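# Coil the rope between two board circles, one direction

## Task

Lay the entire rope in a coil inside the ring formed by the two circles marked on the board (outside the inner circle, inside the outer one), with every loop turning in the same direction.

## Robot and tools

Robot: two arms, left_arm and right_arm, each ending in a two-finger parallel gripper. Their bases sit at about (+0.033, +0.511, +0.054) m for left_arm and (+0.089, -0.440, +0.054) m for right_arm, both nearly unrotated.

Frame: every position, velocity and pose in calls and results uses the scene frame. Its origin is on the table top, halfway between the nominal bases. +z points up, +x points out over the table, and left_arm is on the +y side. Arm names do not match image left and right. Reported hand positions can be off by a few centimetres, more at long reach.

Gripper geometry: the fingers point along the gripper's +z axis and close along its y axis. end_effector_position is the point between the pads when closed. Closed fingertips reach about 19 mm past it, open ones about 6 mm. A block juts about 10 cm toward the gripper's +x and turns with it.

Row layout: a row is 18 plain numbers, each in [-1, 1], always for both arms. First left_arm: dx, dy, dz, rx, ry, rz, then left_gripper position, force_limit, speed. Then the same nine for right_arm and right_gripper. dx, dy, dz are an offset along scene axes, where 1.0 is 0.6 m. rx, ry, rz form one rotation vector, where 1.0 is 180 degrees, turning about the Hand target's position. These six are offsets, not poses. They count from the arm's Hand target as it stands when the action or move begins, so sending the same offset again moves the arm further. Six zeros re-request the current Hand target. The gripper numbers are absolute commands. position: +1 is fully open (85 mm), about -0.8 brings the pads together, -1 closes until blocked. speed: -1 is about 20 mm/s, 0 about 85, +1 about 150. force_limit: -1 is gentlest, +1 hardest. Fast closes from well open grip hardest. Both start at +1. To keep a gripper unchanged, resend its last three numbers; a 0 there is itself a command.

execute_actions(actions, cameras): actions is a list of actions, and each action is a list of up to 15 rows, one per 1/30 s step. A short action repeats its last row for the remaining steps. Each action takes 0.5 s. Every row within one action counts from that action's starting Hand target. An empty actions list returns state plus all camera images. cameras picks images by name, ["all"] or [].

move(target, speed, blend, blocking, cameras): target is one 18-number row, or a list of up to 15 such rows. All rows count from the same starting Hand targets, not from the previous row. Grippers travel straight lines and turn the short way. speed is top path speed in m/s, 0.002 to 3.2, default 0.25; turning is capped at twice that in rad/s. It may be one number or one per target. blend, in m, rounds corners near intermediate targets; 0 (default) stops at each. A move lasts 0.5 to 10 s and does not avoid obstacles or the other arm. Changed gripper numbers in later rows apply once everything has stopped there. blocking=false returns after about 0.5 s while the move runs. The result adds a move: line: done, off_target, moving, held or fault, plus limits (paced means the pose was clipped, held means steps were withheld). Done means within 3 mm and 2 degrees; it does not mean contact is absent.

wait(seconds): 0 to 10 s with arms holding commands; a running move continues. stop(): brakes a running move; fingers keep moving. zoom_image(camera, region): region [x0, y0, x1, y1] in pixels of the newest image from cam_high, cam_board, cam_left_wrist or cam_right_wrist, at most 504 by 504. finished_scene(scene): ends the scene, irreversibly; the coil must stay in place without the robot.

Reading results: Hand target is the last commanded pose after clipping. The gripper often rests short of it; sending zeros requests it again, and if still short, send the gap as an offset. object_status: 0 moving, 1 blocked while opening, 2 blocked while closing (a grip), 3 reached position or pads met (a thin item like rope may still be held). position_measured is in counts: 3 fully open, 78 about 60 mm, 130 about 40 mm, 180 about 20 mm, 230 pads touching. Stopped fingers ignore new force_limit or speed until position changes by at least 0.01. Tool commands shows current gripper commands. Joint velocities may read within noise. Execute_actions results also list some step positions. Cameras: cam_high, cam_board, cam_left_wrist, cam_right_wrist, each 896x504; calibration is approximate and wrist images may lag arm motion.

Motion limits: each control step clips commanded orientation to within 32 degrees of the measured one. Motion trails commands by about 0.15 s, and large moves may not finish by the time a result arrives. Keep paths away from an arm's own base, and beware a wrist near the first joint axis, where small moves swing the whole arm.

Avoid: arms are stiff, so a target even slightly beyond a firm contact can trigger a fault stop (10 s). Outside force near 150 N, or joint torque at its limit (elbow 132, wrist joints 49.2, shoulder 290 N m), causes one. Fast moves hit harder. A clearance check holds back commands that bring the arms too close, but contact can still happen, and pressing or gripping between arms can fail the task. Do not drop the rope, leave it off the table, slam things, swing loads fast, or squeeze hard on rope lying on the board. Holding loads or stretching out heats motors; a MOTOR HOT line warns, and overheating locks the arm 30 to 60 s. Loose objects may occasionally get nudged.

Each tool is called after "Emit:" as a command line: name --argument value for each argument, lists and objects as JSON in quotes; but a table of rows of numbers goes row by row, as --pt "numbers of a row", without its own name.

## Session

Emit:
execute_actions --actions '[]'

Scene clock: 0.00 s.
left_arm: end_effector_position=(+0.8223, +0.2512, +0.3370) position_measured=3 object_status=3 end_effector_quat_wxyz=(-0.115, -0.461, +0.878, -0.058) | right_arm: end_effector_position=(+0.7424, -0.8702, +0.1985) position_measured=3 object_status=3 end_effector_quat_wxyz=(+0.107, +0.975, -0.005, +0.197)
Joint positions: left_arm=[2.678 -1.253 1.65 -1.922 -1.826 -1.409] | right_arm=[2.283 -1.298 2.177 -2.876 -1.413 2.316]
Joint velocities: within noise
Joint torques (N m): no reading
Hand target: left_arm +0.8223, +0.2512, +0.3370; -0.115, -0.461, +0.878, -0.058 | right_arm +0.7424, -0.8702, +0.1985; +0.107, +0.975, -0.005, +0.197
Tool commands: left_gripper/position=+1.0 left_gripper/force_limit=+1.0 left_gripper/speed=+1.0 right_gripper/position=+1.0 right_gripper/force_limit=+1.0 right_gripper/speed=+1.0
camera_calibration:
cam_left_wrist: T_world_to_cam=[[-0.819406, 0.572561, 0.0273242, 0.526882], [0.572221, 0.814256, 0.0977222, -0.687599], [0.0337031, 0.0957097, -0.994839, 0.411453], [0, 0, 0, 1]] pos_world=[0.811322, 0.218829, 0.462127]
cam_right_wrist: T_world_to_cam=[[-0.0698666, -0.974471, 0.213365, -0.829042], [-0.996431, 0.0580154, -0.0613174, 0.823535], [0.0473736, -0.216887, -0.975046, 0.101602], [0, 0, 0, 1]] pos_world=[0.75786, -0.833619, 0.326452]

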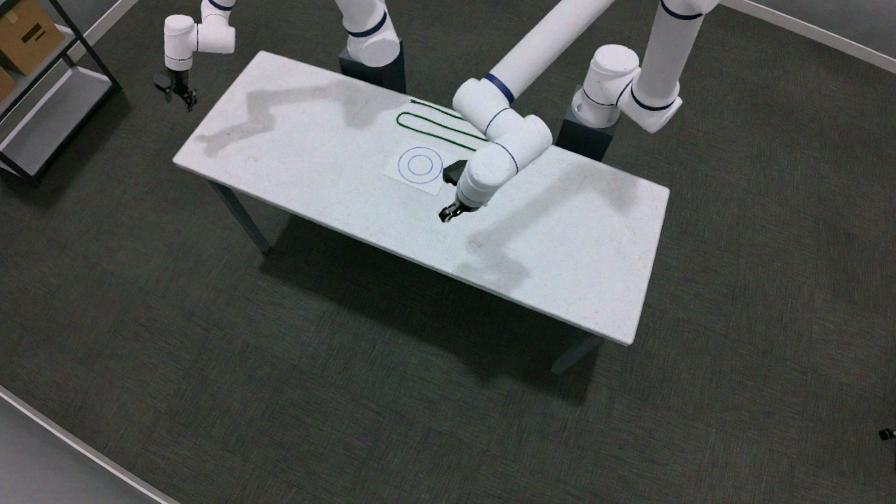

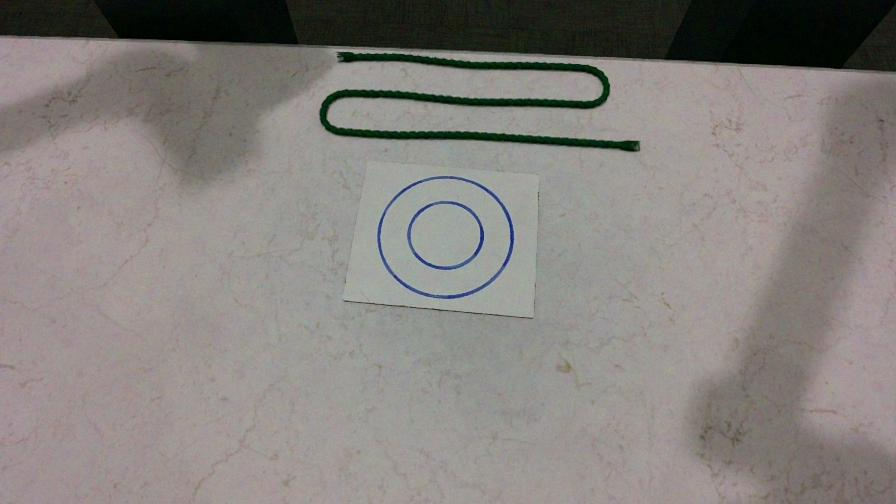

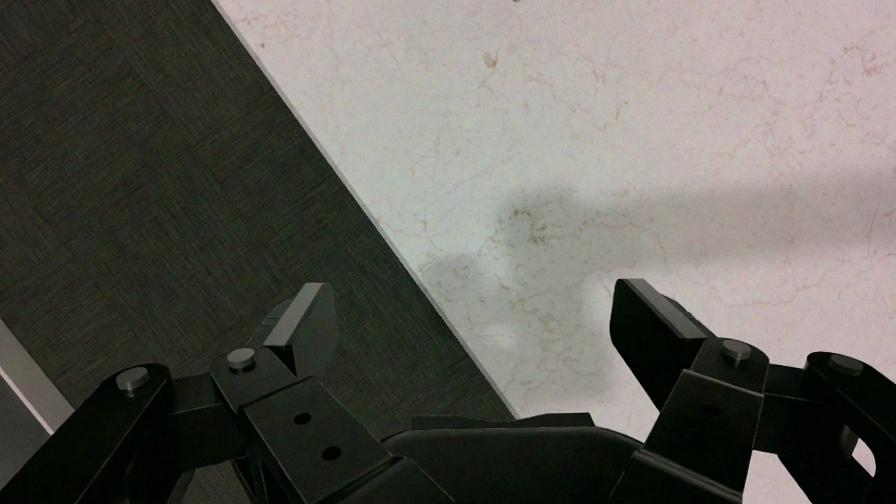

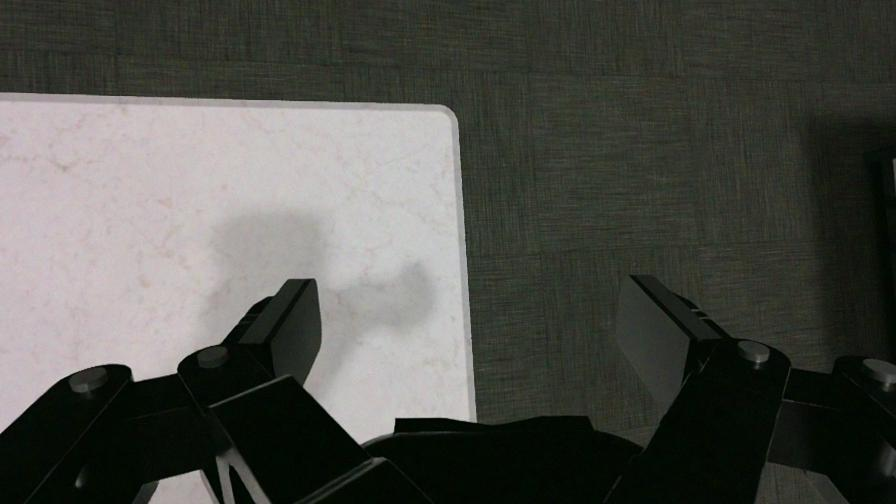

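Emit:
move --target '[-0.832,0.0815,-0.062,-0.034,-0.1036,-0.802,0.0,1,1,-0.4,0.6,0.1,-0.0453,0.1533,0.494,0.0,1,1]' --speed 0.6

Emit:
move --target '[0,0,0,0,0,0,0.0,1,1,-0.4007,0.607,-0.264,0,0,0,0.0,1,1]' --speed 0.4 --cameras '["cam_board","cam_right_wrist"]'

Scene clock: 3.53 s.
left_arm: end_effector_position=(+0.3232, +0.3001, +0.2998) position_measured=128 object_status=3 end_effector_quat_wxyz=(+0.000, +0.707, +0.707, +0.001) end_effector_velocity=(-0.001, +0.001, +0.000) end_effector_angular_velocity=(-0.001, -0.001, -0.002) | right_arm: end_effector_position=(+0.5025, -0.5102, +0.2585) position_measured=128 object_status=3 end_effector_quat_wxyz=(+0.000, +0.707, +0.707, +0.000)
Joint positions: left_arm=[1.979 -2.174 2.487 -1.883 -1.57 0.423] | right_arm=[2.546 -1.965 2.475 -2.08 -1.571 0.964]
Joint velocities: left_arm=[-0.002 -0.005 0.002 0.002 0.001 0] | right_arm=[within noise]
Joint torques (N m): left_arm=[-14.77 -8.43 -50.14 -3 2.81 -2.17] | right_arm=[12.51 -22.8 -50.87 -3.64 -2.18 -2.9]
Hand target: left_arm +0.3231, +0.3001, +0.2998; +0.000, +0.707, +0.707, +0.001 | right_arm +0.5024, -0.5102, +0.2585; +0.000, +0.707, +0.707, +0.000
Off the commanded pose: left_arm 0.000 m, 0 deg | right_arm 0.000 m, 0 deg.
move: done

Scene clock: 5.80 s.
left_arm: end_effector_position=(+0.3231, +0.3001, +0.2998) position_measured=128 object_status=3 end_effector_quat_wxyz=(+0.000, +0.707, +0.707, +0.001) | right_arm: end_effector_position=(+0.2620, -0.1460, +0.1001) position_measured=128 object_status=3 end_effector_quat_wxyz=(+0.000, +0.707, +0.707, +0.000)
Joint positions: left_arm=[1.979 -2.175 2.488 -1.883 -1.57 0.423] | right_arm=[3.642 -1.837 2.782 -2.515 -1.57 2.059]
Joint torques (N m): left_arm=[-18.06 -8.64 -49.01 -3.22 2.63 -2.29] | right_arm=[12.46 -7.08 -53.93 -8.36 -1.85 2.81]
Hand target: left_arm +0.3231, +0.3001, +0.2998; +0.000, +0.707, +0.707, +0.001 | right_arm +0.2620, -0.1460, +0.1001; +0.000, +0.707, +0.707, +0.000
Off the commanded pose: left_arm 0.000 m, 0 deg | right_arm 0.000 m, 0 deg.
move: done
camera_calibration:
cam_right_wrist: T_world_to_cam=[[0.999821, -0.0135427, 0.0132194, -0.255929], [-0.017217, -0.940893, 0.338265, -0.145607], [0.00785701, -0.338432, -0.940958, 0.174674], [0, 0, 0, 1]] pos_world=[0.252004, -0.081351, 0.216998]
Images, in order (width x height): cam_board 896x504, cam_right_wrist 896x504.

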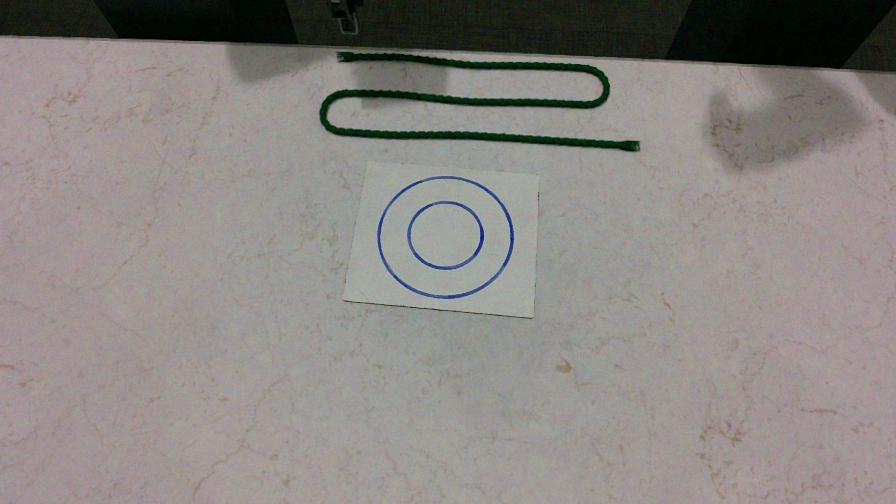

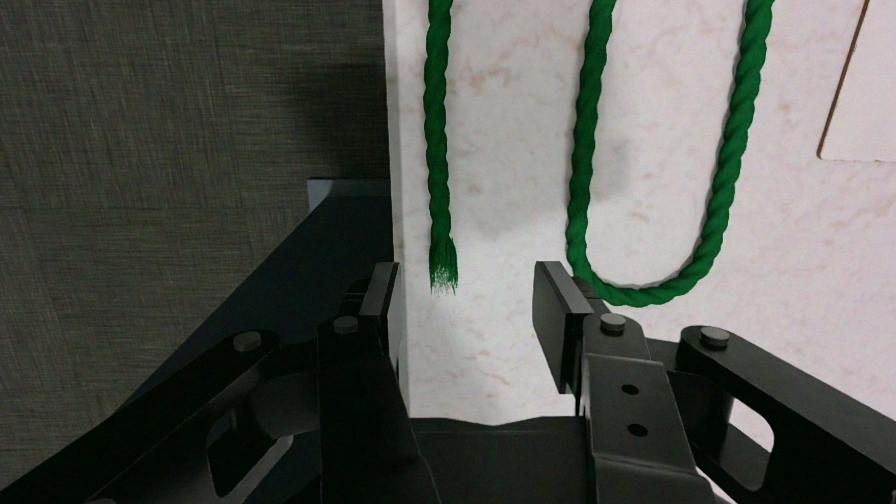

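Emit:
move --pt "0 0 0 0 0 0 0.0 1 1 -0.0083 0.0083 -0.1317 0 0 0 0.0 1 1" --pt "0 0 0 0 0 0 0.0 1 1 -0.0083 0.0083 -0.1317 0 0 0 -1 -0.8 -0.5" --speed 0.25

Emit:
move --pt "0 0 0 0 0 0 0.0 1 1 0.02 -0.05 0.3 0 0 0 -1 -0.8 -0.5" --pt "0 0 0 0 0 0 0.0 1 1 0.1 -0.30 0.35 0 0 0 -1 -0.8 -0.5" --speed 0.25 --cameras '["cam_board"]'

Emit:
move --pt "0 -0.52 -0.3 0 0 0 0.0 1 1 0 0 0 0 0 0 -1 -0.8 -0.5" --pt "0 -0.52 -0.465 0 0 0 0.0 1 1 0 0 0 0 0 0 -1 -0.8 -0.5" --pt "0 -0.52 -0.465 0 0 0 -1 -0.8 -0.5 0 0 0 0 0 0 -1 -0.8 -0.5" --speed 0.3 --cameras '["cam_left_wrist"]'

Scene clock: 8.43 s.
left_arm: end_effector_position=(+0.3231, +0.3001, +0.2998) position_measured=128 object_status=3 end_effector_quat_wxyz=(+0.000, +0.707, +0.707, +0.001) | right_arm: end_effector_position=(+0.2570, -0.1410, +0.0211) position_measured=213 object_status=0 end_effector_quat_wxyz=(+0.000, +0.707, +0.707, +0.000)
Joint positions: left_arm=[1.979 -2.175 2.488 -1.883 -1.57 0.423] | right_arm=[3.665 -1.467 2.842 -2.946 -1.57 2.083]
Joint torques (N m): left_arm=[-16.88 -8.69 -49.57 -3.27 2.45 -2.22] | right_arm=[13.38 -15.18 -10.9 -8.38 -1.54 4.02]
Hand target: left_arm +0.3231, +0.3001, +0.2998; +0.000, +0.707, +0.707, +0.001 | right_arm +0.2570, -0.1410, +0.0211; +0.000, +0.707, +0.707, +0.000
Off the commanded pose: left_arm 0.000 m, 0 deg | right_arm 0.000 m, 0 deg.
move: done

Scene clock: 11.60 s.
left_arm: end_effector_position=(+0.3231, +0.3001, +0.2998) position_measured=128 object_status=3 end_effector_quat_wxyz=(+0.000, +0.707, +0.707, +0.001) | right_arm: end_effector_position=(+0.3171, -0.3209, +0.2311) position_measured=213 object_status=2 end_effector_quat_wxyz=(+0.000, +0.707, +0.707, +0.000)
Joint positions: left_arm=[1.979 -2.175 2.488 -1.883 -1.57 0.423] | right_arm=[2.869 -2.501 2.688 -1.757 -1.571 1.287]
Joint torques (N m): left_arm=[-15.6 -10.15 -49.28 -3.24 2.65 -2.48] | right_arm=[-13.21 9.56 -68.94 -3.27 3.45 -2]
Hand target: left_arm +0.3231, +0.3001, +0.2998; +0.000, +0.707, +0.707, +0.001 | right_arm +0.3170, -0.3210, +0.2311; +0.000, +0.707, +0.707, +0.000
Off the commanded pose: left_arm 0.000 m, 0 deg | right_arm 0.000 m, 0 deg.
move: done
Images, in order (width x height): cam_board 896x504.

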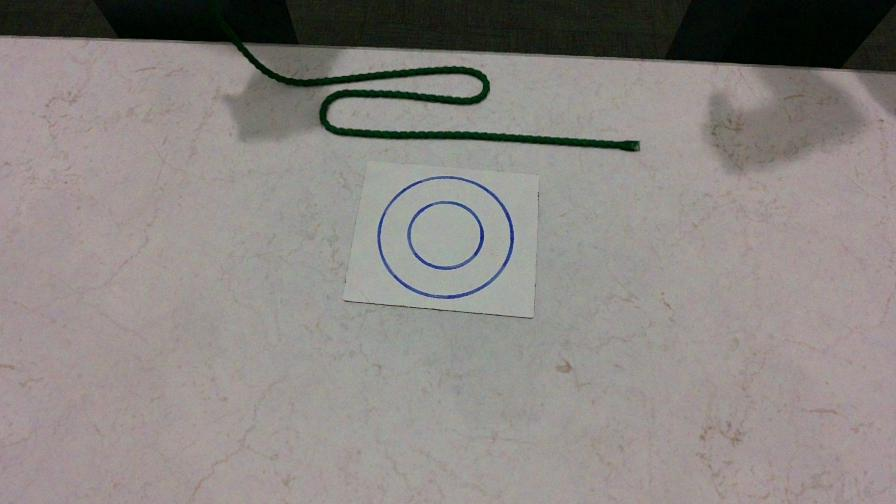

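Scene clock: 15.53 s.
left_arm: end_effector_position=(+0.3231, -0.0119, +0.0208) position_measured=212 object_status=2 end_effector_quat_wxyz=(+0.000, +0.707, +0.707, +0.001) | right_arm: end_effector_position=(+0.3170, -0.3210, +0.2311) position_measured=213 object_status=2 end_effector_quat_wxyz=(+0.000, +0.707, +0.707, +0.000)
Joint positions: left_arm=[1.76 -1.201 2.355 -2.723 -1.57 0.205] | right_arm=[2.869 -2.501 2.688 -1.757 -1.57 1.287]
Joint torques (N m): left_arm=[10.76 -53.31 -37.67 -8.98 2.22 0.8] | right_arm=[-10.55 9.6 -61.78 -3.69 3.95 -3.04]
Hand target: left_arm +0.3231, -0.0119, +0.0208; +0.000, +0.707, +0.707, +0.001 | right_arm +0.3170, -0.3210, +0.2311; +0.000, +0.707, +0.707, +0.000
Off the commanded pose: left_arm 0.000 m, 0 deg | right_arm 0.000 m, 0 deg.
move: done
camera_calibration:
cam_left_wrist: T_world_to_cam=[[0.999709, 0.000826796, 0.0240925, -0.317427], [-0.00762562, -0.937246, 0.348586, 0.00448879], [0.0228688, -0.348668, -0.936967, 0.135895], [0, 0, 0, 1]] pos_world=[0.314261, 0.0518518, 0.133412]
Images, in order (width x height): cam_left_wrist 896x504.

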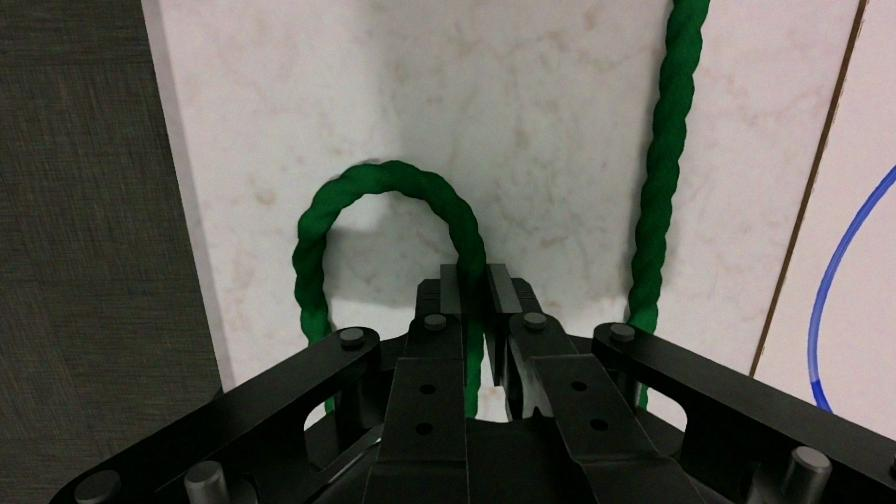

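Emit:
move --target '[0.16,-0.013,0.715,0,0,0.5,-1,-0.8,-0.5,0.088,0.015,0.365,0,0,0,-1,-0.8,-0.5]' --speed 0.3

Emit:
move --target '[0.1,0.015,0.367,0,0,0.5,-1,-0.8,-0.5,0.05,0,0.05,0,0,0,-1,-0.8,-0.5]' --speed 0.25 --cameras '["cam_board"]'

Emit:
move --pt "0.035 -0.118 -0.05 0 0 0 -1 -0.8 -0.5 0 0 0 0 0 0 -1 -0.8 -0.5" --pt "0.092 -0.13 -0.084 0 0 0 -1 -0.8 -0.5 0 0 0 0 0 0 -1 -0.8 -0.5" --pt "0.131 -0.1115 -0.127 0 0 0 -1 -0.8 -0.5 0 0 0 0 0 0 -1 -0.8 -0.5" --pt "0.156 -0.076 -0.17 0 0 0 -1 -0.8 -0.5 0 0 0 0 0 0 -1 -0.8 -0.5" --pt "0.16 -0.032 -0.2145 0 0 0 -1 -0.8 -0.5 0 0 0 0 0 0 -1 -0.8 -0.5" --pt "0.141 0.009 -0.259 0 0 0 -1 -0.8 -0.5 0 0 0 0 0 0 -1 -0.8 -0.5" --pt "0.104 0.035 -0.304 0 0 0 -1 -0.8 -0.5 0 0 0 0 0 0 -1 -0.8 -0.5" --pt "0.058 0.04 -0.35 0 0 0 -1 -0.8 -0.5 0 0 0 0 0 0 -1 -0.8 -0.5" --pt "0.016 0.0205 -0.397 0 0 0 -1 -0.8 -0.5 0 0 0 0 0 0 -1 -0.8 -0.5" --pt "-0.012 -0.018 -0.444 0 0 0 -1 -0.8 -0.5 0 0 0 0 0 0 -1 -0.8 -0.5" --pt "-0.017 -0.065 -0.4915 0 0 0 -1 -0.8 -0.5 0 0 0 0 0 0 -1 -0.8 -0.5" --pt "0.003 -0.1095 -0.5395 0 0 0 -1 -0.8 -0.5 0 0 0 0 0 0 -1 -0.8 -0.5" --pt "0.0425 -0.138 -0.589 0 0 0 -1 -0.8 -0.5 0 0 0 0 0 0 -1 -0.8 -0.5" --speed 0.08 --blend '[0,0.01,0.01,0.01,0.01,0.01,0.01,0.01,0.01,0.01,0.01,0.01,0]' --cameras '["cam_board","cam_left_wrist"]'

Scene clock: 19.47 s.
left_arm: end_effector_position=(+0.4191, -0.0197, +0.4498) position_measured=212 object_status=2 end_effector_quat_wxyz=(-0.001, +0.000, +1.000, +0.000) end_effector_velocity=(+0.000, +0.000, +0.000) end_effector_angular_velocity=(+0.001, +0.000, +0.005) | right_arm: end_effector_position=(+0.3698, -0.3120, +0.4500) position_measured=213 object_status=2 end_effector_quat_wxyz=(+0.000, +0.707, +0.707, +0.000)
Joint positions: left_arm=[1.911 -1.637 1.873 -1.806 -1.572 -1.215] | right_arm=[2.965 -2.356 2.276 -1.49 -1.57 1.383]
Joint velocities: left_arm=[0 0.001 -0.002 0.002 0 -0.006] | right_arm=[within noise]
Joint torques (N m): left_arm=[11.44 -40.69 -80.98 -3.2 2.58 -2.43] | right_arm=[11.56 17.75 -79.3 -3.08 -1.4 3.78]
Hand target: left_arm +0.4191, -0.0197, +0.4498; -0.001, +0.000, +1.000, +0.000 | right_arm +0.3698, -0.3120, +0.4501; +0.000, +0.707, +0.707, +0.000
Off the commanded pose: left_arm 0.000 m, 0 deg | right_arm 0.000 m, 0 deg.
move: done

Scene clock: 23.37 s.
left_arm: end_effector_position=(+0.4791, -0.0107, +0.6700) position_measured=212 object_status=2 end_effector_quat_wxyz=(+0.001, +0.707, -0.707, +0.000) | right_arm: end_effector_position=(+0.3998, -0.3120, +0.4801) position_measured=213 object_status=2 end_effector_quat_wxyz=(+0.000, +0.707, +0.707, +0.000)
Joint positions: left_arm=[2.002 -1.602 1.451 -1.421 -1.572 -2.695] | right_arm=[2.985 -2.283 2.204 -1.491 -1.57 1.403]
Joint torques (N m): left_arm=[11.47 -44.1 -82.33 -3.44 2.45 -2.36] | right_arm=[12.38 13.38 -77.48 -3.41 2.27 3.76]
Hand target: left_arm +0.4791, -0.0107, +0.6700; +0.001, +0.707, -0.707, +0.000 | right_arm +0.3998, -0.3120, +0.4801; +0.000, +0.707, +0.707, +0.000
Off the commanded pose: left_arm 0.000 m, 0 deg | right_arm 0.000 m, 0 deg.
move: done
Images, in order (width x height): cam_board 896x504.

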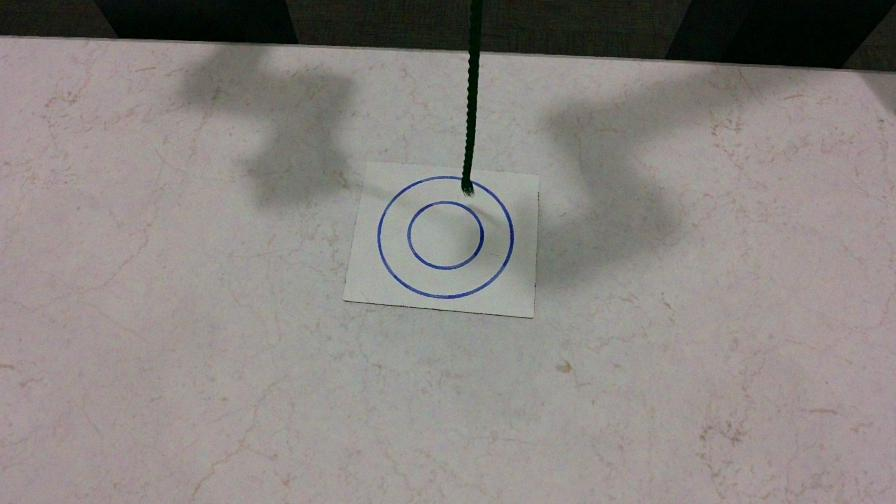

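Scene clock: 31.20 s.
left_arm: end_effector_position=(+0.5045, -0.0934, +0.3168) position_measured=212 object_status=2 end_effector_quat_wxyz=(+0.001, +0.707, -0.707, +0.000) | right_arm: end_effector_position=(+0.3998, -0.3120, +0.4801) position_measured=213 object_status=2 end_effector_quat_wxyz=(+0.000, +0.707, +0.707, +0.000)
Joint positions: left_arm=[1.985 -1.378 1.844 -2.037 -1.572 -2.713] | right_arm=[2.985 -2.283 2.204 -1.491 -1.57 1.403]
Joint torques (N m): left_arm=[8.87 -59.24 -77.02 -8.82 -0.34 1.12] | right_arm=[11.24 12.05 -79.32 -3.6 -1.56 3.63]
Hand target: left_arm +0.5046, -0.0935, +0.3166; +0.001, +0.707, -0.707, +0.000 | right_arm +0.3998, -0.3120, +0.4801; +0.000, +0.707, +0.707, +0.000
Off the commanded pose: left_arm 0.000 m, 0 deg | right_arm 0.000 m, 0 deg.
move: done
camera_calibration:
cam_left_wrist: T_world_to_cam=[[-0.999712, -0.000792917, 0.0239985, 0.502761], [0.00762459, 0.937246, 0.348587, -0.00631142], [-0.0227689, 0.348669, -0.936969, 0.468828], [0, 0, 0, 1]] pos_world=[0.513339, -0.157152, 0.429412]
Images, in order (width x height): cam_board 896x504, cam_left_wrist 896x504.

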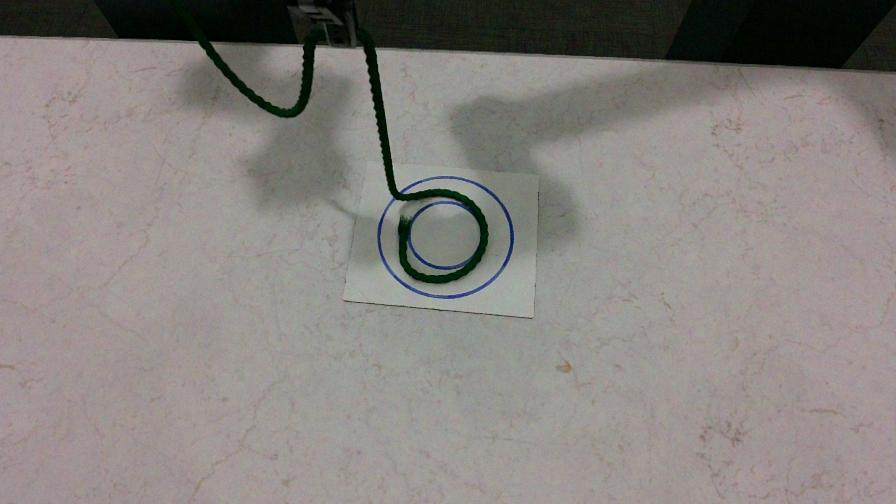

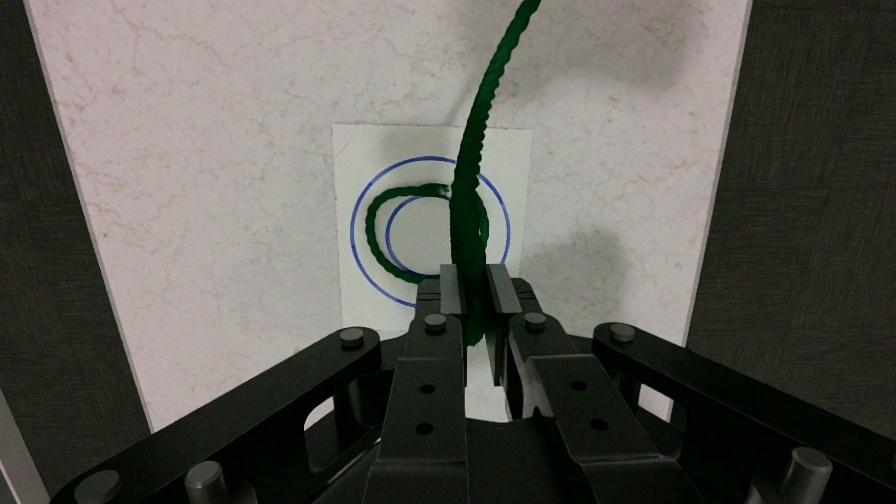

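Emit:
move --pt "0.0523 -0.011 -0.069 0 0 0 -1 -0.8 -0.5 0 0 0 0 0 0 -1 -0.8 -0.5" --pt "0.102 0.008 -0.124 0 0 0 -1 -0.8 -0.5 0 0 0 0 0 0 -1 -0.8 -0.5" --pt "0.139 0.05 -0.178 0 0 0 -1 -0.8 -0.5 0 0 0 0 0 0 -1 -0.8 -0.5" --pt "0.149 0.1075 -0.233 0 0 0 -1 -0.8 -0.5 0 0 0 0 0 0 -1 -0.8 -0.5" --pt "0.124 0.161 -0.288 0 0 0 -1 -0.8 -0.5 0 0 0 0 0 0 -1 -0.8 -0.5" --pt "0.0757 0.193 -0.341 0 0 0 -1 -0.8 -0.5 0 0 0 0 0 0 -1 -0.8 -0.5" --speed 0.08 --blend '[0.01,0.01,0.01,0.01,0.01,0]' --cameras '["cam_board"]'

Scene clock: 35.73 s.
left_arm: end_effector_position=(+0.5502, +0.0222, +0.1122) position_measured=212 object_status=2 end_effector_quat_wxyz=(+0.001, +0.707, -0.707, +0.000) | right_arm: end_effector_position=(+0.3998, -0.3120, +0.4801) position_measured=213 object_status=2 end_effector_quat_wxyz=(+0.000, +0.707, +0.707, +0.000)
Joint positions: left_arm=[2.117 -1.232 2.105 -2.444 -1.572 -2.58] | right_arm=[2.985 -2.283 2.204 -1.491 -1.57 1.403]
Joint torques (N m): left_arm=[-17.67 -61.63 -31.44 -9.11 2.21 -2.24] | right_arm=[12.69 12.78 -77.87 -3.67 -1.46 3.64]
Hand target: left_arm +0.5500, +0.0223, +0.1120; +0.001, +0.707, -0.707, +0.000 | right_arm +0.3998, -0.3120, +0.4801; +0.000, +0.707, +0.707, +0.000
Off the commanded pose: left_arm 0.000 m, 0 deg | right_arm 0.000 m, 0 deg.
move: done
Images, in order (width x height): cam_board 896x504.

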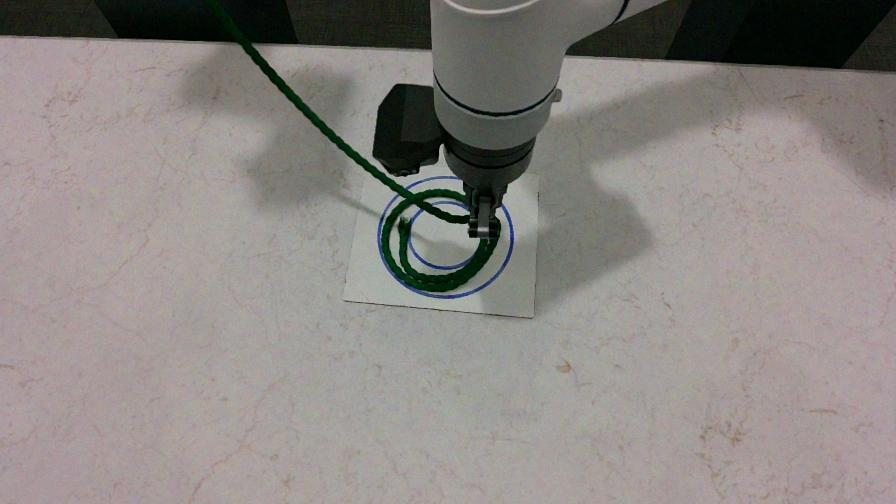

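Emit:
move --pt "-0.055 0.008 -0.045 0 0 0 -1 -0.8 -0.5 0.03 0.04 -0.08 0 0 0 -1 -0.8 -0.5" --pt "-0.122 -0.007 -0.092 0 0 0 -1 -0.8 -0.5 0.05 0.07 -0.13 0 0 0 -1 -0.8 -0.5" --pt "-0.143 -0.036 -0.13 0 0 0 -1 -0.8 -0.5 0.05 0.07 -0.133 0 0 0 -1 -0.8 -0.5" --speed 0.07 --blend '[0.01,0.01,0]' --cameras '["cam_board","cam_left_wrist"]'

Scene clock: 42.37 s.
left_arm: end_effector_position=(+0.4643, +0.0008, +0.0342) position_measured=212 object_status=2 end_effector_quat_wxyz=(+0.001, +0.707, -0.707, +0.000) | right_arm: end_effector_position=(+0.4298, -0.2700, +0.4003) position_measured=213 object_status=2 end_effector_quat_wxyz=(+0.000, +0.707, +0.707, +0.000)
Joint positions: left_arm=[1.989 -1.157 2.217 -2.632 -1.572 -2.708] | right_arm=[3.128 -2.17 2.305 -1.706 -1.57 1.546]
Joint torques (N m): left_arm=[-15.96 -58.76 -51.81 -8.88 2.32 -2.2] | right_arm=[12.1 3.65 -58.51 -8.26 -1.48 3.74]
Hand target: left_arm +0.4642, +0.0007, +0.0340; +0.001, +0.707, -0.707, +0.000 | right_arm +0.4298, -0.2700, +0.4003; +0.000, +0.707, +0.707, +0.000
Off the commanded pose: left_arm 0.000 m, 0 deg | right_arm 0.000 m, 0 deg.
move: done
camera_calibration:
cam_left_wrist: T_world_to_cam=[[-0.999709, -0.000826796, 0.0240925, 0.469412], [0.00762562, 0.937246, 0.348586, 0.00412303], [-0.0228688, 0.348668, -0.936967, 0.170293], [0, 0, 0, 1]] pos_world=[0.473139, -0.0628518, 0.146812]
Images, in order (width x height): cam_board 896x504, cam_left_wrist 896x504.

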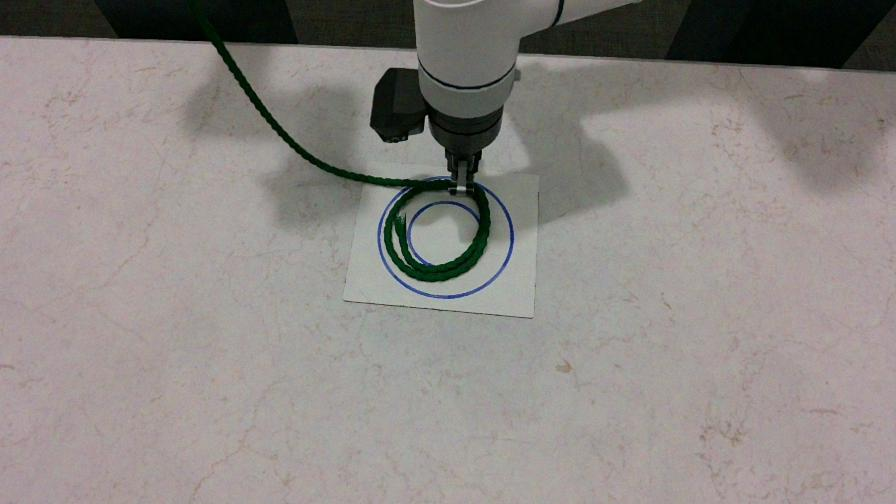

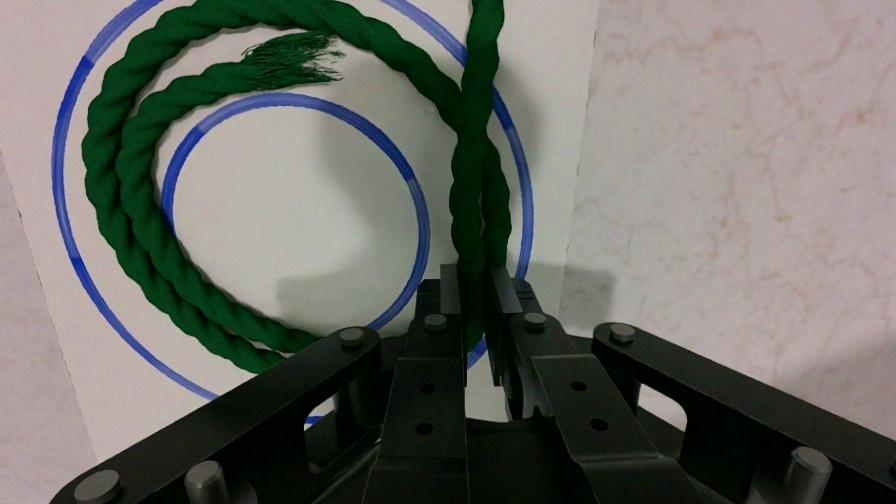

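Emit:
move --pt "0 0 0 0 0 0 -0.35 1 -1 0 0 0 0 0 0 -1 -0.8 -0.5" --pt "0 0 0.12 0 0 0 -0.35 1 -1 0 0 0 0 0 0 -1 -0.8 -0.5" --pt "0 0 0.3 0 0 0 -0.35 1 -1 0 0 0 0 0 0 -1 -0.8 -0.5" --pt "-0.1 0.65 0.4 0 0 0 -0.35 1 -1 0 0 0 0 0 0 -1 -0.8 -0.5" --speed '[0.1,0.1,0.3,0.4]' --blend '[0,0.01,0.03,0]'

Emit:
move --pt "0 0 0 0 0 0 -0.35 1 -1 0.06 0.308 0.2495 0 0 0 -1 -0.8 -0.5" --pt "0 0 0 0 0 0 -0.35 1 -1 0.0765 0.323 0.233 0 0 0 -1 -0.8 -0.5" --pt "0 0 0 0 0 0 -0.35 1 -1 0.122 0.2895 0.176 0 0 0 -1 -0.8 -0.5" --pt "0 0 0 0 0 0 -0.35 1 -1 0.1787 0.2833 0.1195 0 0 0 -1 -0.8 -0.5" --pt "0 0 0 0 0 0 -0.35 1 -1 0.23 0.306 0.063 0 0 0 -1 -0.8 -0.5" --pt "0 0 0 0 0 0 -0.35 1 -1 0.2637 0.352 0.006 0 0 0 -1 -0.8 -0.5" --speed '[0.15,0.08,0.08,0.08,0.08,0.08]' --blend '[0,0.01,0.01,0.01,0.01,0]' --cameras '["cam_board"]'

Scene clock: 46.97 s.
left_arm: end_effector_position=(+0.4042, +0.3906, +0.2738) position_measured=173 object_status=3 end_effector_quat_wxyz=(+0.001, +0.707, -0.707, +0.000) | right_arm: end_effector_position=(+0.4298, -0.2700, +0.4003) position_measured=213 object_status=2 end_effector_quat_wxyz=(+0.000, +0.707, +0.707, +0.000)
Joint positions: left_arm=[2.341 -2.06 2.491 -2.002 -1.572 -2.357] | right_arm=[3.128 -2.17 2.305 -1.706 -1.57 1.546]
Joint torques (N m): left_arm=[8.27 -21.2 -79.18 -3.52 -2.8 1.21] | right_arm=[9.67 7.32 -59.25 -8.7 -1.63 3.43]
Hand target: left_arm +0.4042, +0.3907, +0.2740; +0.001, +0.707, -0.707, +0.000 | right_arm +0.4298, -0.2700, +0.4003; +0.000, +0.707, +0.707, +0.000
Off the commanded pose: left_arm 0.000 m, 0 deg | right_arm 0.000 m, 0 deg.
move: done

Scene clock: 52.23 s.
left_arm: end_effector_position=(+0.4042, +0.3907, +0.2740) position_measured=173 object_status=3 end_effector_quat_wxyz=(+0.001, +0.707, -0.707, +0.000) | right_arm: end_effector_position=(+0.5879, -0.0589, +0.4040) position_measured=213 object_status=2 end_effector_quat_wxyz=(+0.000, +0.707, +0.707, +0.000)
Joint positions: left_arm=[2.341 -2.06 2.491 -2.002 -1.572 -2.356] | right_arm=[3.517 -1.666 1.983 -1.887 -1.57 1.935]
Joint torques (N m): left_arm=[11.38 -16.91 -77.5 -3.36 -2.56 1.05] | right_arm=[11.24 -33.36 -75.74 -8.92 -0.92 3.28]
Hand target: left_arm +0.4042, +0.3907, +0.2740; +0.001, +0.707, -0.707, +0.000 | right_arm +0.5880, -0.0588, +0.4039; +0.000, +0.707, +0.707, +0.000
Off the commanded pose: left_arm 0.000 m, 0 deg | right_arm 0.000 m, 0 deg.
move: done; blend cut to 0.0083 m at target 2
Images, in order (width x height): cam_board 896x504.

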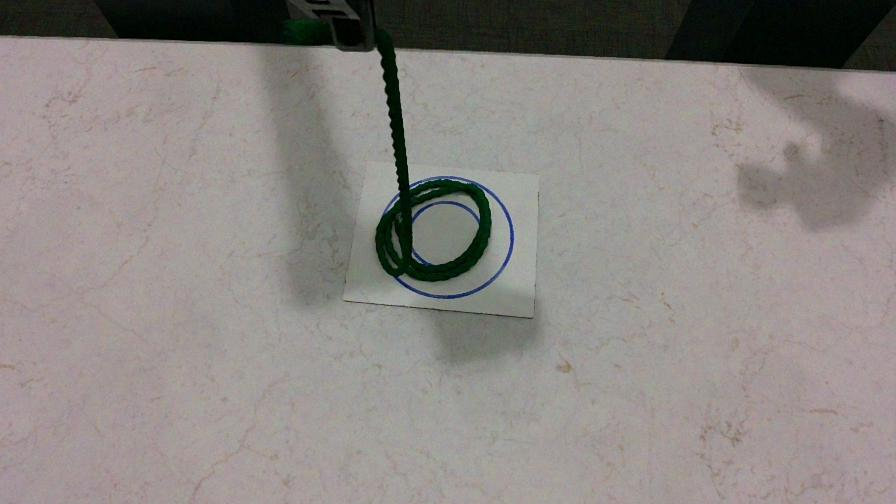

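Emit:
move --pt "0 0 0 0 0 0 -0.35 1 -1 0.0033 0.0563 -0.0565 0 0 0 -1 -0.8 -0.5" --pt "0 0 0 0 0 0 -0.35 1 -1 -0.019 0.1067 -0.115 0 0 0 -1 -0.8 -0.5" --pt "0 0 0 0 0 0 -0.35 1 -1 -0.0637 0.139 -0.173 0 0 0 -1 -0.8 -0.5" --pt "0 0 0 0 0 0 -0.35 1 -1 -0.1184 0.1447 -0.2365 0 0 0 -1 -0.8 -0.5" --speed 0.08 --blend '[0.01,0.01,0.01,0]' --cameras '["cam_board"]'

Scene clock: 55.37 s.
left_arm: end_effector_position=(+0.4042, +0.3907, +0.2740) position_measured=173 object_status=3 end_effector_quat_wxyz=(+0.001, +0.707, -0.707, +0.000) | right_arm: end_effector_position=(+0.5172, +0.0280, +0.2621) position_measured=213 object_status=2 end_effector_quat_wxyz=(+0.000, +0.707, +0.707, +0.000)
Joint positions: left_arm=[2.341 -2.06 2.491 -2.002 -1.572 -2.356] | right_arm=[3.697 -1.54 2.139 -2.17 -1.57 2.115]
Joint torques (N m): left_arm=[12.37 -16.64 -78.23 -3.44 -2.34 0.78] | right_arm=[12.38 -39.43 -49.6 -9.28 -1.75 3.48]
Hand target: left_arm +0.4042, +0.3907, +0.2740; +0.001, +0.707, -0.707, +0.000 | right_arm +0.5170, +0.0280, +0.2620; +0.000, +0.707, +0.707, +0.000
Off the commanded pose: left_arm 0.000 m, 0 deg | right_arm 0.000 m, 0 deg.
move: done
Images, in order (width x height): cam_board 896x504.

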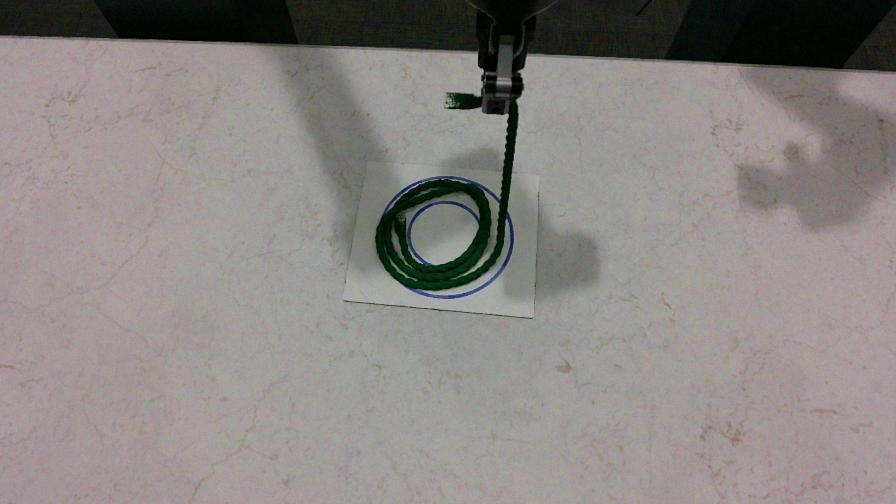

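Emit:
move --pt "0 0 0 0 0 0 -0.35 1 -1 -0.051 -0.026 -0.105 0 0 0 -1 -0.8 -0.5" --pt "0 0 0 0 0 0 -0.35 1 -1 -0.076 -0.068 -0.162 0 0 0.111 -1 -0.8 -0.5" --pt "0 0 0 0 0 0 -0.35 1 -1 -0.07 -0.116 -0.219 0 0 0.222 -1 -0.8 -0.5" --pt "0 0 0 0 0 0 -0.35 1 -1 -0.037 -0.158 -0.275 0 0 0.361 -1 -0.8 -0.5" --pt "0 0 0 0 0 0 -0.35 1 -1 -0.008 -0.184 -0.345 0 0 0.43 -1 -0.8 -0.5" --speed 0.09 --blend '[0.01,0.01,0.01,0.01,0]' --cameras '["cam_board","cam_right_wrist"]'

Scene clock: 66.73 s.
left_arm: end_effector_position=(+0.4042, +0.3907, +0.2740) position_measured=173 object_status=3 end_effector_quat_wxyz=(+0.001, +0.707, -0.707, +0.000) | right_arm: end_effector_position=(+0.5122, -0.0823, +0.0550) position_measured=213 object_status=2 end_effector_quat_wxyz=(+0.000, +0.109, +0.994, +0.000)
Joint positions: left_arm=[2.341 -2.06 2.491 -2.002 -1.572 -2.356] | right_arm=[3.527 -1.323 2.429 -2.677 -1.571 0.594]
Joint torques (N m): left_arm=[12.31 -16.68 -77.81 -3.47 -2.42 1] | right_arm=[-12.94 -41.33 -26.47 -8.14 4.25 -2.75]
Hand target: left_arm +0.4042, +0.3907, +0.2740; +0.001, +0.707, -0.707, +0.000 | right_arm +0.5122, -0.0824, +0.0550; +0.000, +0.109, +0.994, +0.000
Off the commanded pose: left_arm 0.000 m, 0 deg | right_arm 0.000 m, 0 deg.
move: done
camera_calibration:
cam_right_wrist: T_world_to_cam=[[0.231788, 0.972676, 0.0132396, -0.0300267], [0.914279, -0.22248, 0.338521, -0.484097], [0.332217, -0.0663606, -0.940866, 0.00810075], [0, 0, 0, 1]] pos_world=[0.446869, -0.0779581, 0.171897]
Images, in order (width x height): cam_board 896x504, cam_right_wrist 896x504.

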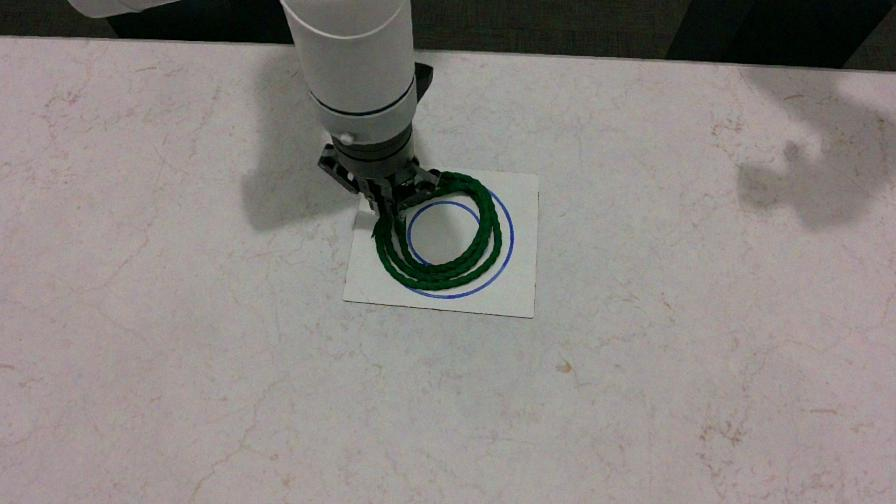

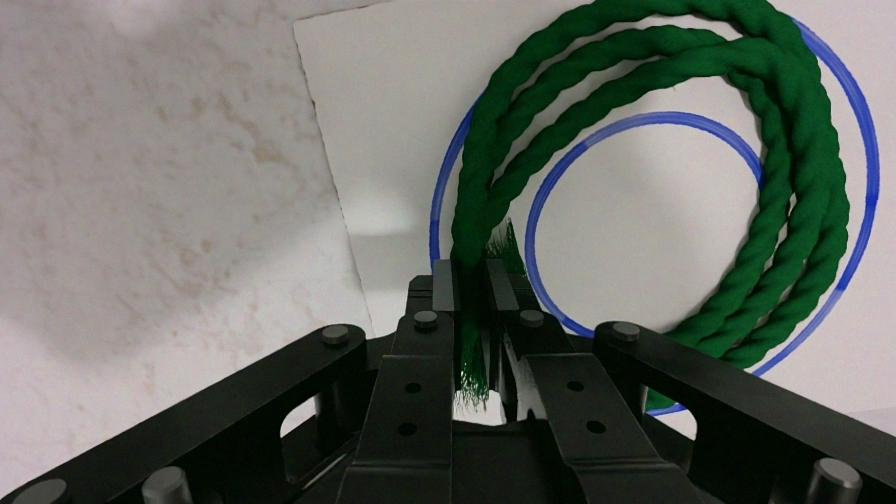

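Emit:
move --pt "0 0 0 0 0 0 -0.35 1 -1 0.006 0.009 -0.032 0 0 0.128 -1 -0.8 -0.5" --pt "0 0 0 0 0 0 -0.35 1 -1 0.006 0.009 -0.032 0 0 0.128 -0.4 1 -1" --pt "0 0 0 0 0 0 -0.35 1 -1 0.006 0.009 0.07 0 0 0.128 -0.4 1 -1" --pt "0 0 0 0 0 0 -0.35 1 -1 -0.15 -0.35 0.3 0 0 0.106 -1 1 -1" --speed '[0.08,0.08,0.1,0.35]' --cameras '["cam_board"]'

Emit:
zoom_image --camera "cam_board" --region '[340, 155, 540, 315]'

Scene clock: 75.03 s.
left_arm: end_effector_position=(+0.4042, +0.3907, +0.2740) position_measured=173 object_status=3 end_effector_quat_wxyz=(+0.001, +0.707, -0.707, +0.000) | right_arm: end_effector_position=(+0.4222, -0.2924, +0.2350) position_measured=231 object_status=0 end_effector_quat_wxyz=(+0.000, -0.057, +0.998, +0.000)
Joint positions: left_arm=[2.341 -2.06 2.491 -2.002 -1.572 -2.356] | right_arm=[3.059 -2.086 2.578 -2.062 -1.571 -0.206]
Joint torques (N m): left_arm=[11.78 -16.6 -78.13 -3.16 -2.02 1] | right_arm=[-9.69 -15.44 -72.87 -3.62 3.66 -2.94]
Hand target: left_arm +0.4042, +0.3907, +0.2740; +0.001, +0.707, -0.707, +0.000 | right_arm +0.4222, -0.2924, +0.2350; +0.000, -0.057, +0.998, +0.000
Off the commanded pose: left_arm 0.000 m, 0 deg | right_arm 0.000 m, 0 deg.
move: done
Images, in order (width x height): cam_board 896x504.

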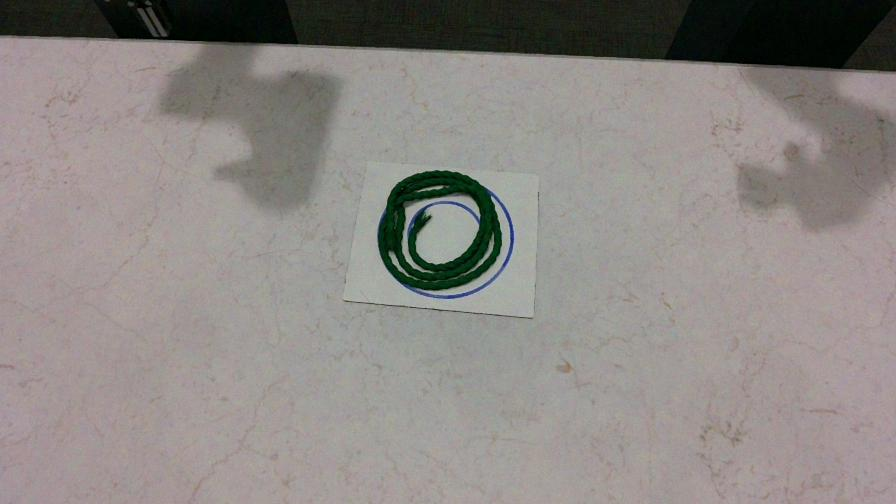

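Scaled by 2.520 from the camera's 896x504 image, which has a finer 1280x720 frame.

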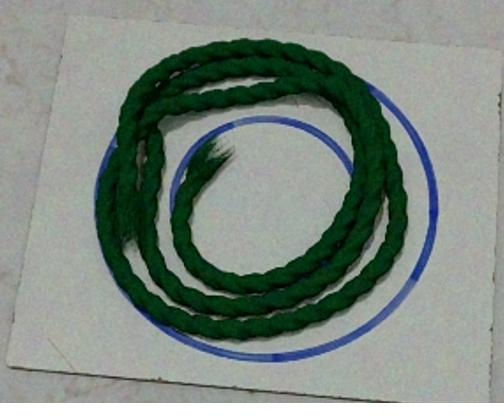

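Emit:
move --pt "0 0 0 0 0 0 -0.35 1 -1 0.03 0.34 -0.225 0 0 -0.314 -1 1 -1" --pt "0 0 0 0 0 0 -0.35 1 -1 0.036 0.346 -0.347 0 0 -0.314 -1 1 -1" --pt "0 0 0 0 0 0 -0.35 1 -1 0.0717 0.376 -0.347 0 0 -0.314 -1 1 -1" --pt "0 0 0 0 0 0 -0.35 1 -1 0.036 0.346 -0.347 0 0 -0.314 -1 1 -1" --pt "0 0 0 0 0 0 -0.35 1 -1 -0.004 0.432 -0.347 0 0 -0.48 -1 1 -1" --pt "0 0 0 0 0 0 -0.35 1 -1 0.04 0.44 -0.347 0 0 -0.48 -1 1 -1" --speed '[0.4,0.2,0.07,0.15,0.2,0.07]' --cameras '["cam_right_wrist"]'

Emit:
move --pt "0 0 0 0 0 0 -0.35 1 -1 -0.045 -0.008 0 0 0 0 -1 1 -1" --pt "0 0 0 0 0 0 -0.35 1 -1 -0.045 -0.06 0.2 0 0 0.25 -1 1 -1" --pt "0 0 0 0 0 0 -0.35 1 -1 0 -0.42 0.347 0 0 0.444 -1 1 -1" --speed 0.3 --blend '[0,0.05,0]' --cameras '["cam_board"]'

Emit:
zoom_image --camera "cam_board" --region '[340, 155, 540, 315]'

Scene clock: 82.40 s.
left_arm: end_effector_position=(+0.4042, +0.3907, +0.2740) position_measured=173 object_status=3 end_effector_quat_wxyz=(+0.001, +0.707, -0.707, +0.000) | right_arm: end_effector_position=(+0.4459, -0.0284, +0.0268) position_measured=231 object_status=3 end_effector_quat_wxyz=(+0.000, +0.642, +0.767, +0.000)
Joint positions: left_arm=[2.341 -2.06 2.491 -2.002 -1.572 -2.356] | right_arm=[3.675 -1.268 2.456 -2.759 -1.57 1.917]
Joint torques (N m): left_arm=[10.67 -16.35 -77.8 -3.54 -2.16 0.96] | right_arm=[-9.49 -44.94 -41.77 -3.37 -0.97 -2.84]
Hand target: left_arm +0.4042, +0.3907, +0.2740; +0.001, +0.707, -0.707, +0.000 | right_arm +0.4462, -0.0284, +0.0268; +0.000, +0.642, +0.767, +0.000
Off the commanded pose: left_arm 0.000 m, 0 deg | right_arm 0.000 m, 0 deg.
move: done
camera_calibration:
cam_right_wrist: T_world_to_cam=[[0.986766, 0.161603, 0.0133322, -0.426438], [0.147621, -0.929318, 0.33849, -0.0802045], [0.0670909, -0.332042, -0.940875, 0.117829], [0, 0, 0, 1]] pos_world=[0.424729, 0.0335024, 0.143697]
Images, in order (width x height): cam_right_wrist 896x504.

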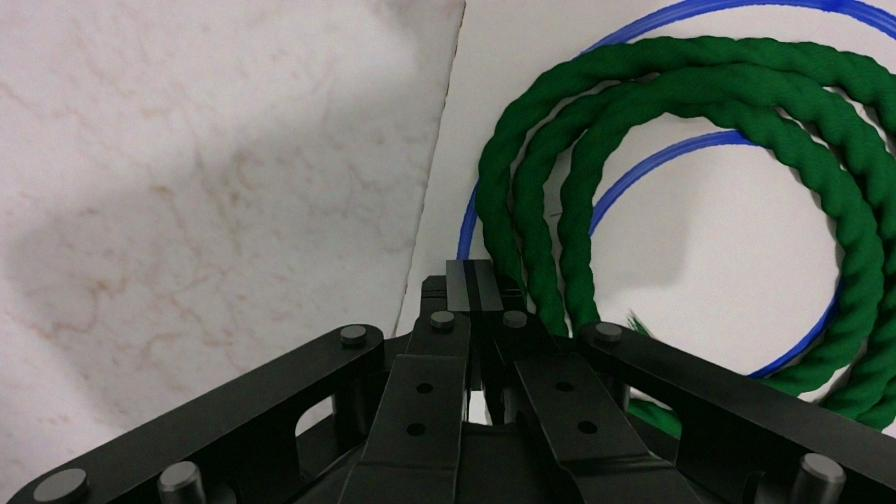

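Scene clock: 86.47 s.
left_arm: end_effector_position=(+0.4042, +0.3907, +0.2740) position_measured=173 object_status=3 end_effector_quat_wxyz=(+0.001, +0.707, -0.707, +0.000) | right_arm: end_effector_position=(+0.4462, -0.2803, +0.2349) position_measured=231 object_status=3 end_effector_quat_wxyz=(+0.000, +0.000, +1.000, +0.000)
Joint positions: left_arm=[2.341 -2.06 2.491 -2.002 -1.572 -2.356] | right_arm=[3.101 -2.007 2.544 -2.107 -1.571 -0.052]
Joint torques (N m): left_arm=[10.66 -15.68 -78.45 -3.63 -1.88 1] | right_arm=[-9.64 -17.72 -69.81 -3.82 3.71 -2.56]
Hand target: left_arm +0.4042, +0.3907, +0.2740; +0.001, +0.707, -0.707, +0.000 | right_arm +0.4462, -0.2804, +0.2350; +0.000, +0.000, +1.000, +0.000
Off the commanded pose: left_arm 0.000 m, 0 deg | right_arm 0.000 m, 0 deg.
move: done
Images, in order (width x height): cam_board 896x504.

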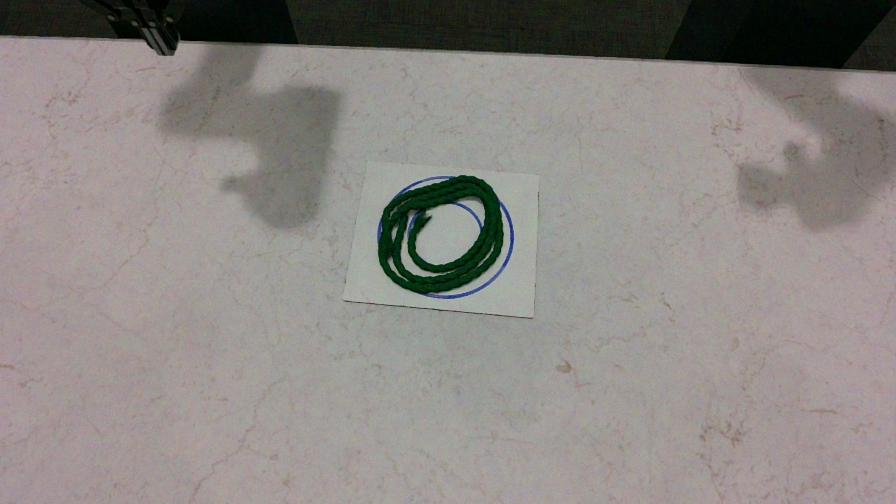

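Scaled by 2.520 from the camera's 896x504 image, which has a finer 1280x720 frame.

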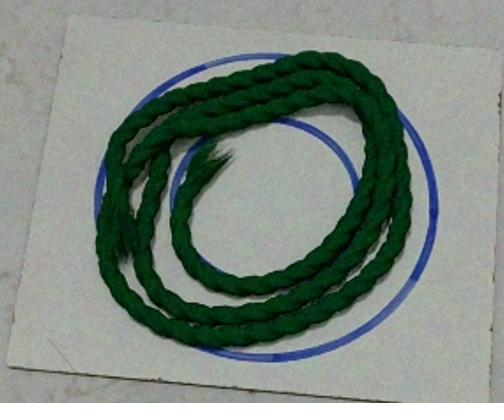

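Emit:
move --pt "0 0 0 0 0 0 -0.35 1 -1 0.228 0.27 -0.2 0 0 0.167 -1 1 -1" --pt "0 0 0 0 0 0 -0.35 1 -1 0.228 0.285 -0.35 0 0 0.167 -1 1 -1" --pt "0 0 0 0 0 0 -0.35 1 -1 0.2047 0.3257 -0.35 0 0 0.167 -1 1 -1" --pt "0 0 0 0 0 0 -0.35 1 -1 0.228 0.285 -0.35 0 0 0.167 -1 1 -1" --pt "0 0 0 0 0 0 -0.35 1 -1 0.2863 0.3388 -0.35 0 0 0.306 -1 1 -1" --pt "0 0 0 0 0 0 -0.35 1 -1 0.2483 0.3657 -0.35 0 0 0.306 -1 1 -1" --pt "0 0 0 0 0 0 -0.35 1 -1 0.2863 0.3388 -0.35 0 0 0.306 -1 1 -1" --speed '[0.4,0.2,0.07,0.15,0.2,0.07,0.15]'

Scene clock: 93.97 s.
left_arm: end_effector_position=(+0.4042, +0.3907, +0.2740) position_measured=173 object_status=3 end_effector_quat_wxyz=(+0.001, +0.707, -0.707, +0.000) | right_arm: end_effector_position=(+0.6177, -0.0769, +0.0250) position_measured=231 object_status=3 end_effector_quat_wxyz=(+0.000, -0.463, +0.886, +0.000)
Joint positions: left_arm=[2.341 -2.06 2.491 -2.002 -1.572 -2.356] | right_arm=[3.473 -1.167 2.272 -2.675 -1.571 -0.641]
Joint torques (N m): left_arm=[10.88 -16.74 -78.16 -3.65 -1.97 0.61] | right_arm=[-8.33 -53.92 -44.93 -2.95 2.78 -2.78]
Hand target: left_arm +0.4042, +0.3907, +0.2740; +0.001, +0.707, -0.707, +0.000 | right_arm +0.6180, -0.0771, +0.0250; +0.000, -0.463, +0.886, +0.000
Off the commanded pose: left_arm 0.000 m, 0 deg | right_arm 0.000 m, 0 deg.
move: done


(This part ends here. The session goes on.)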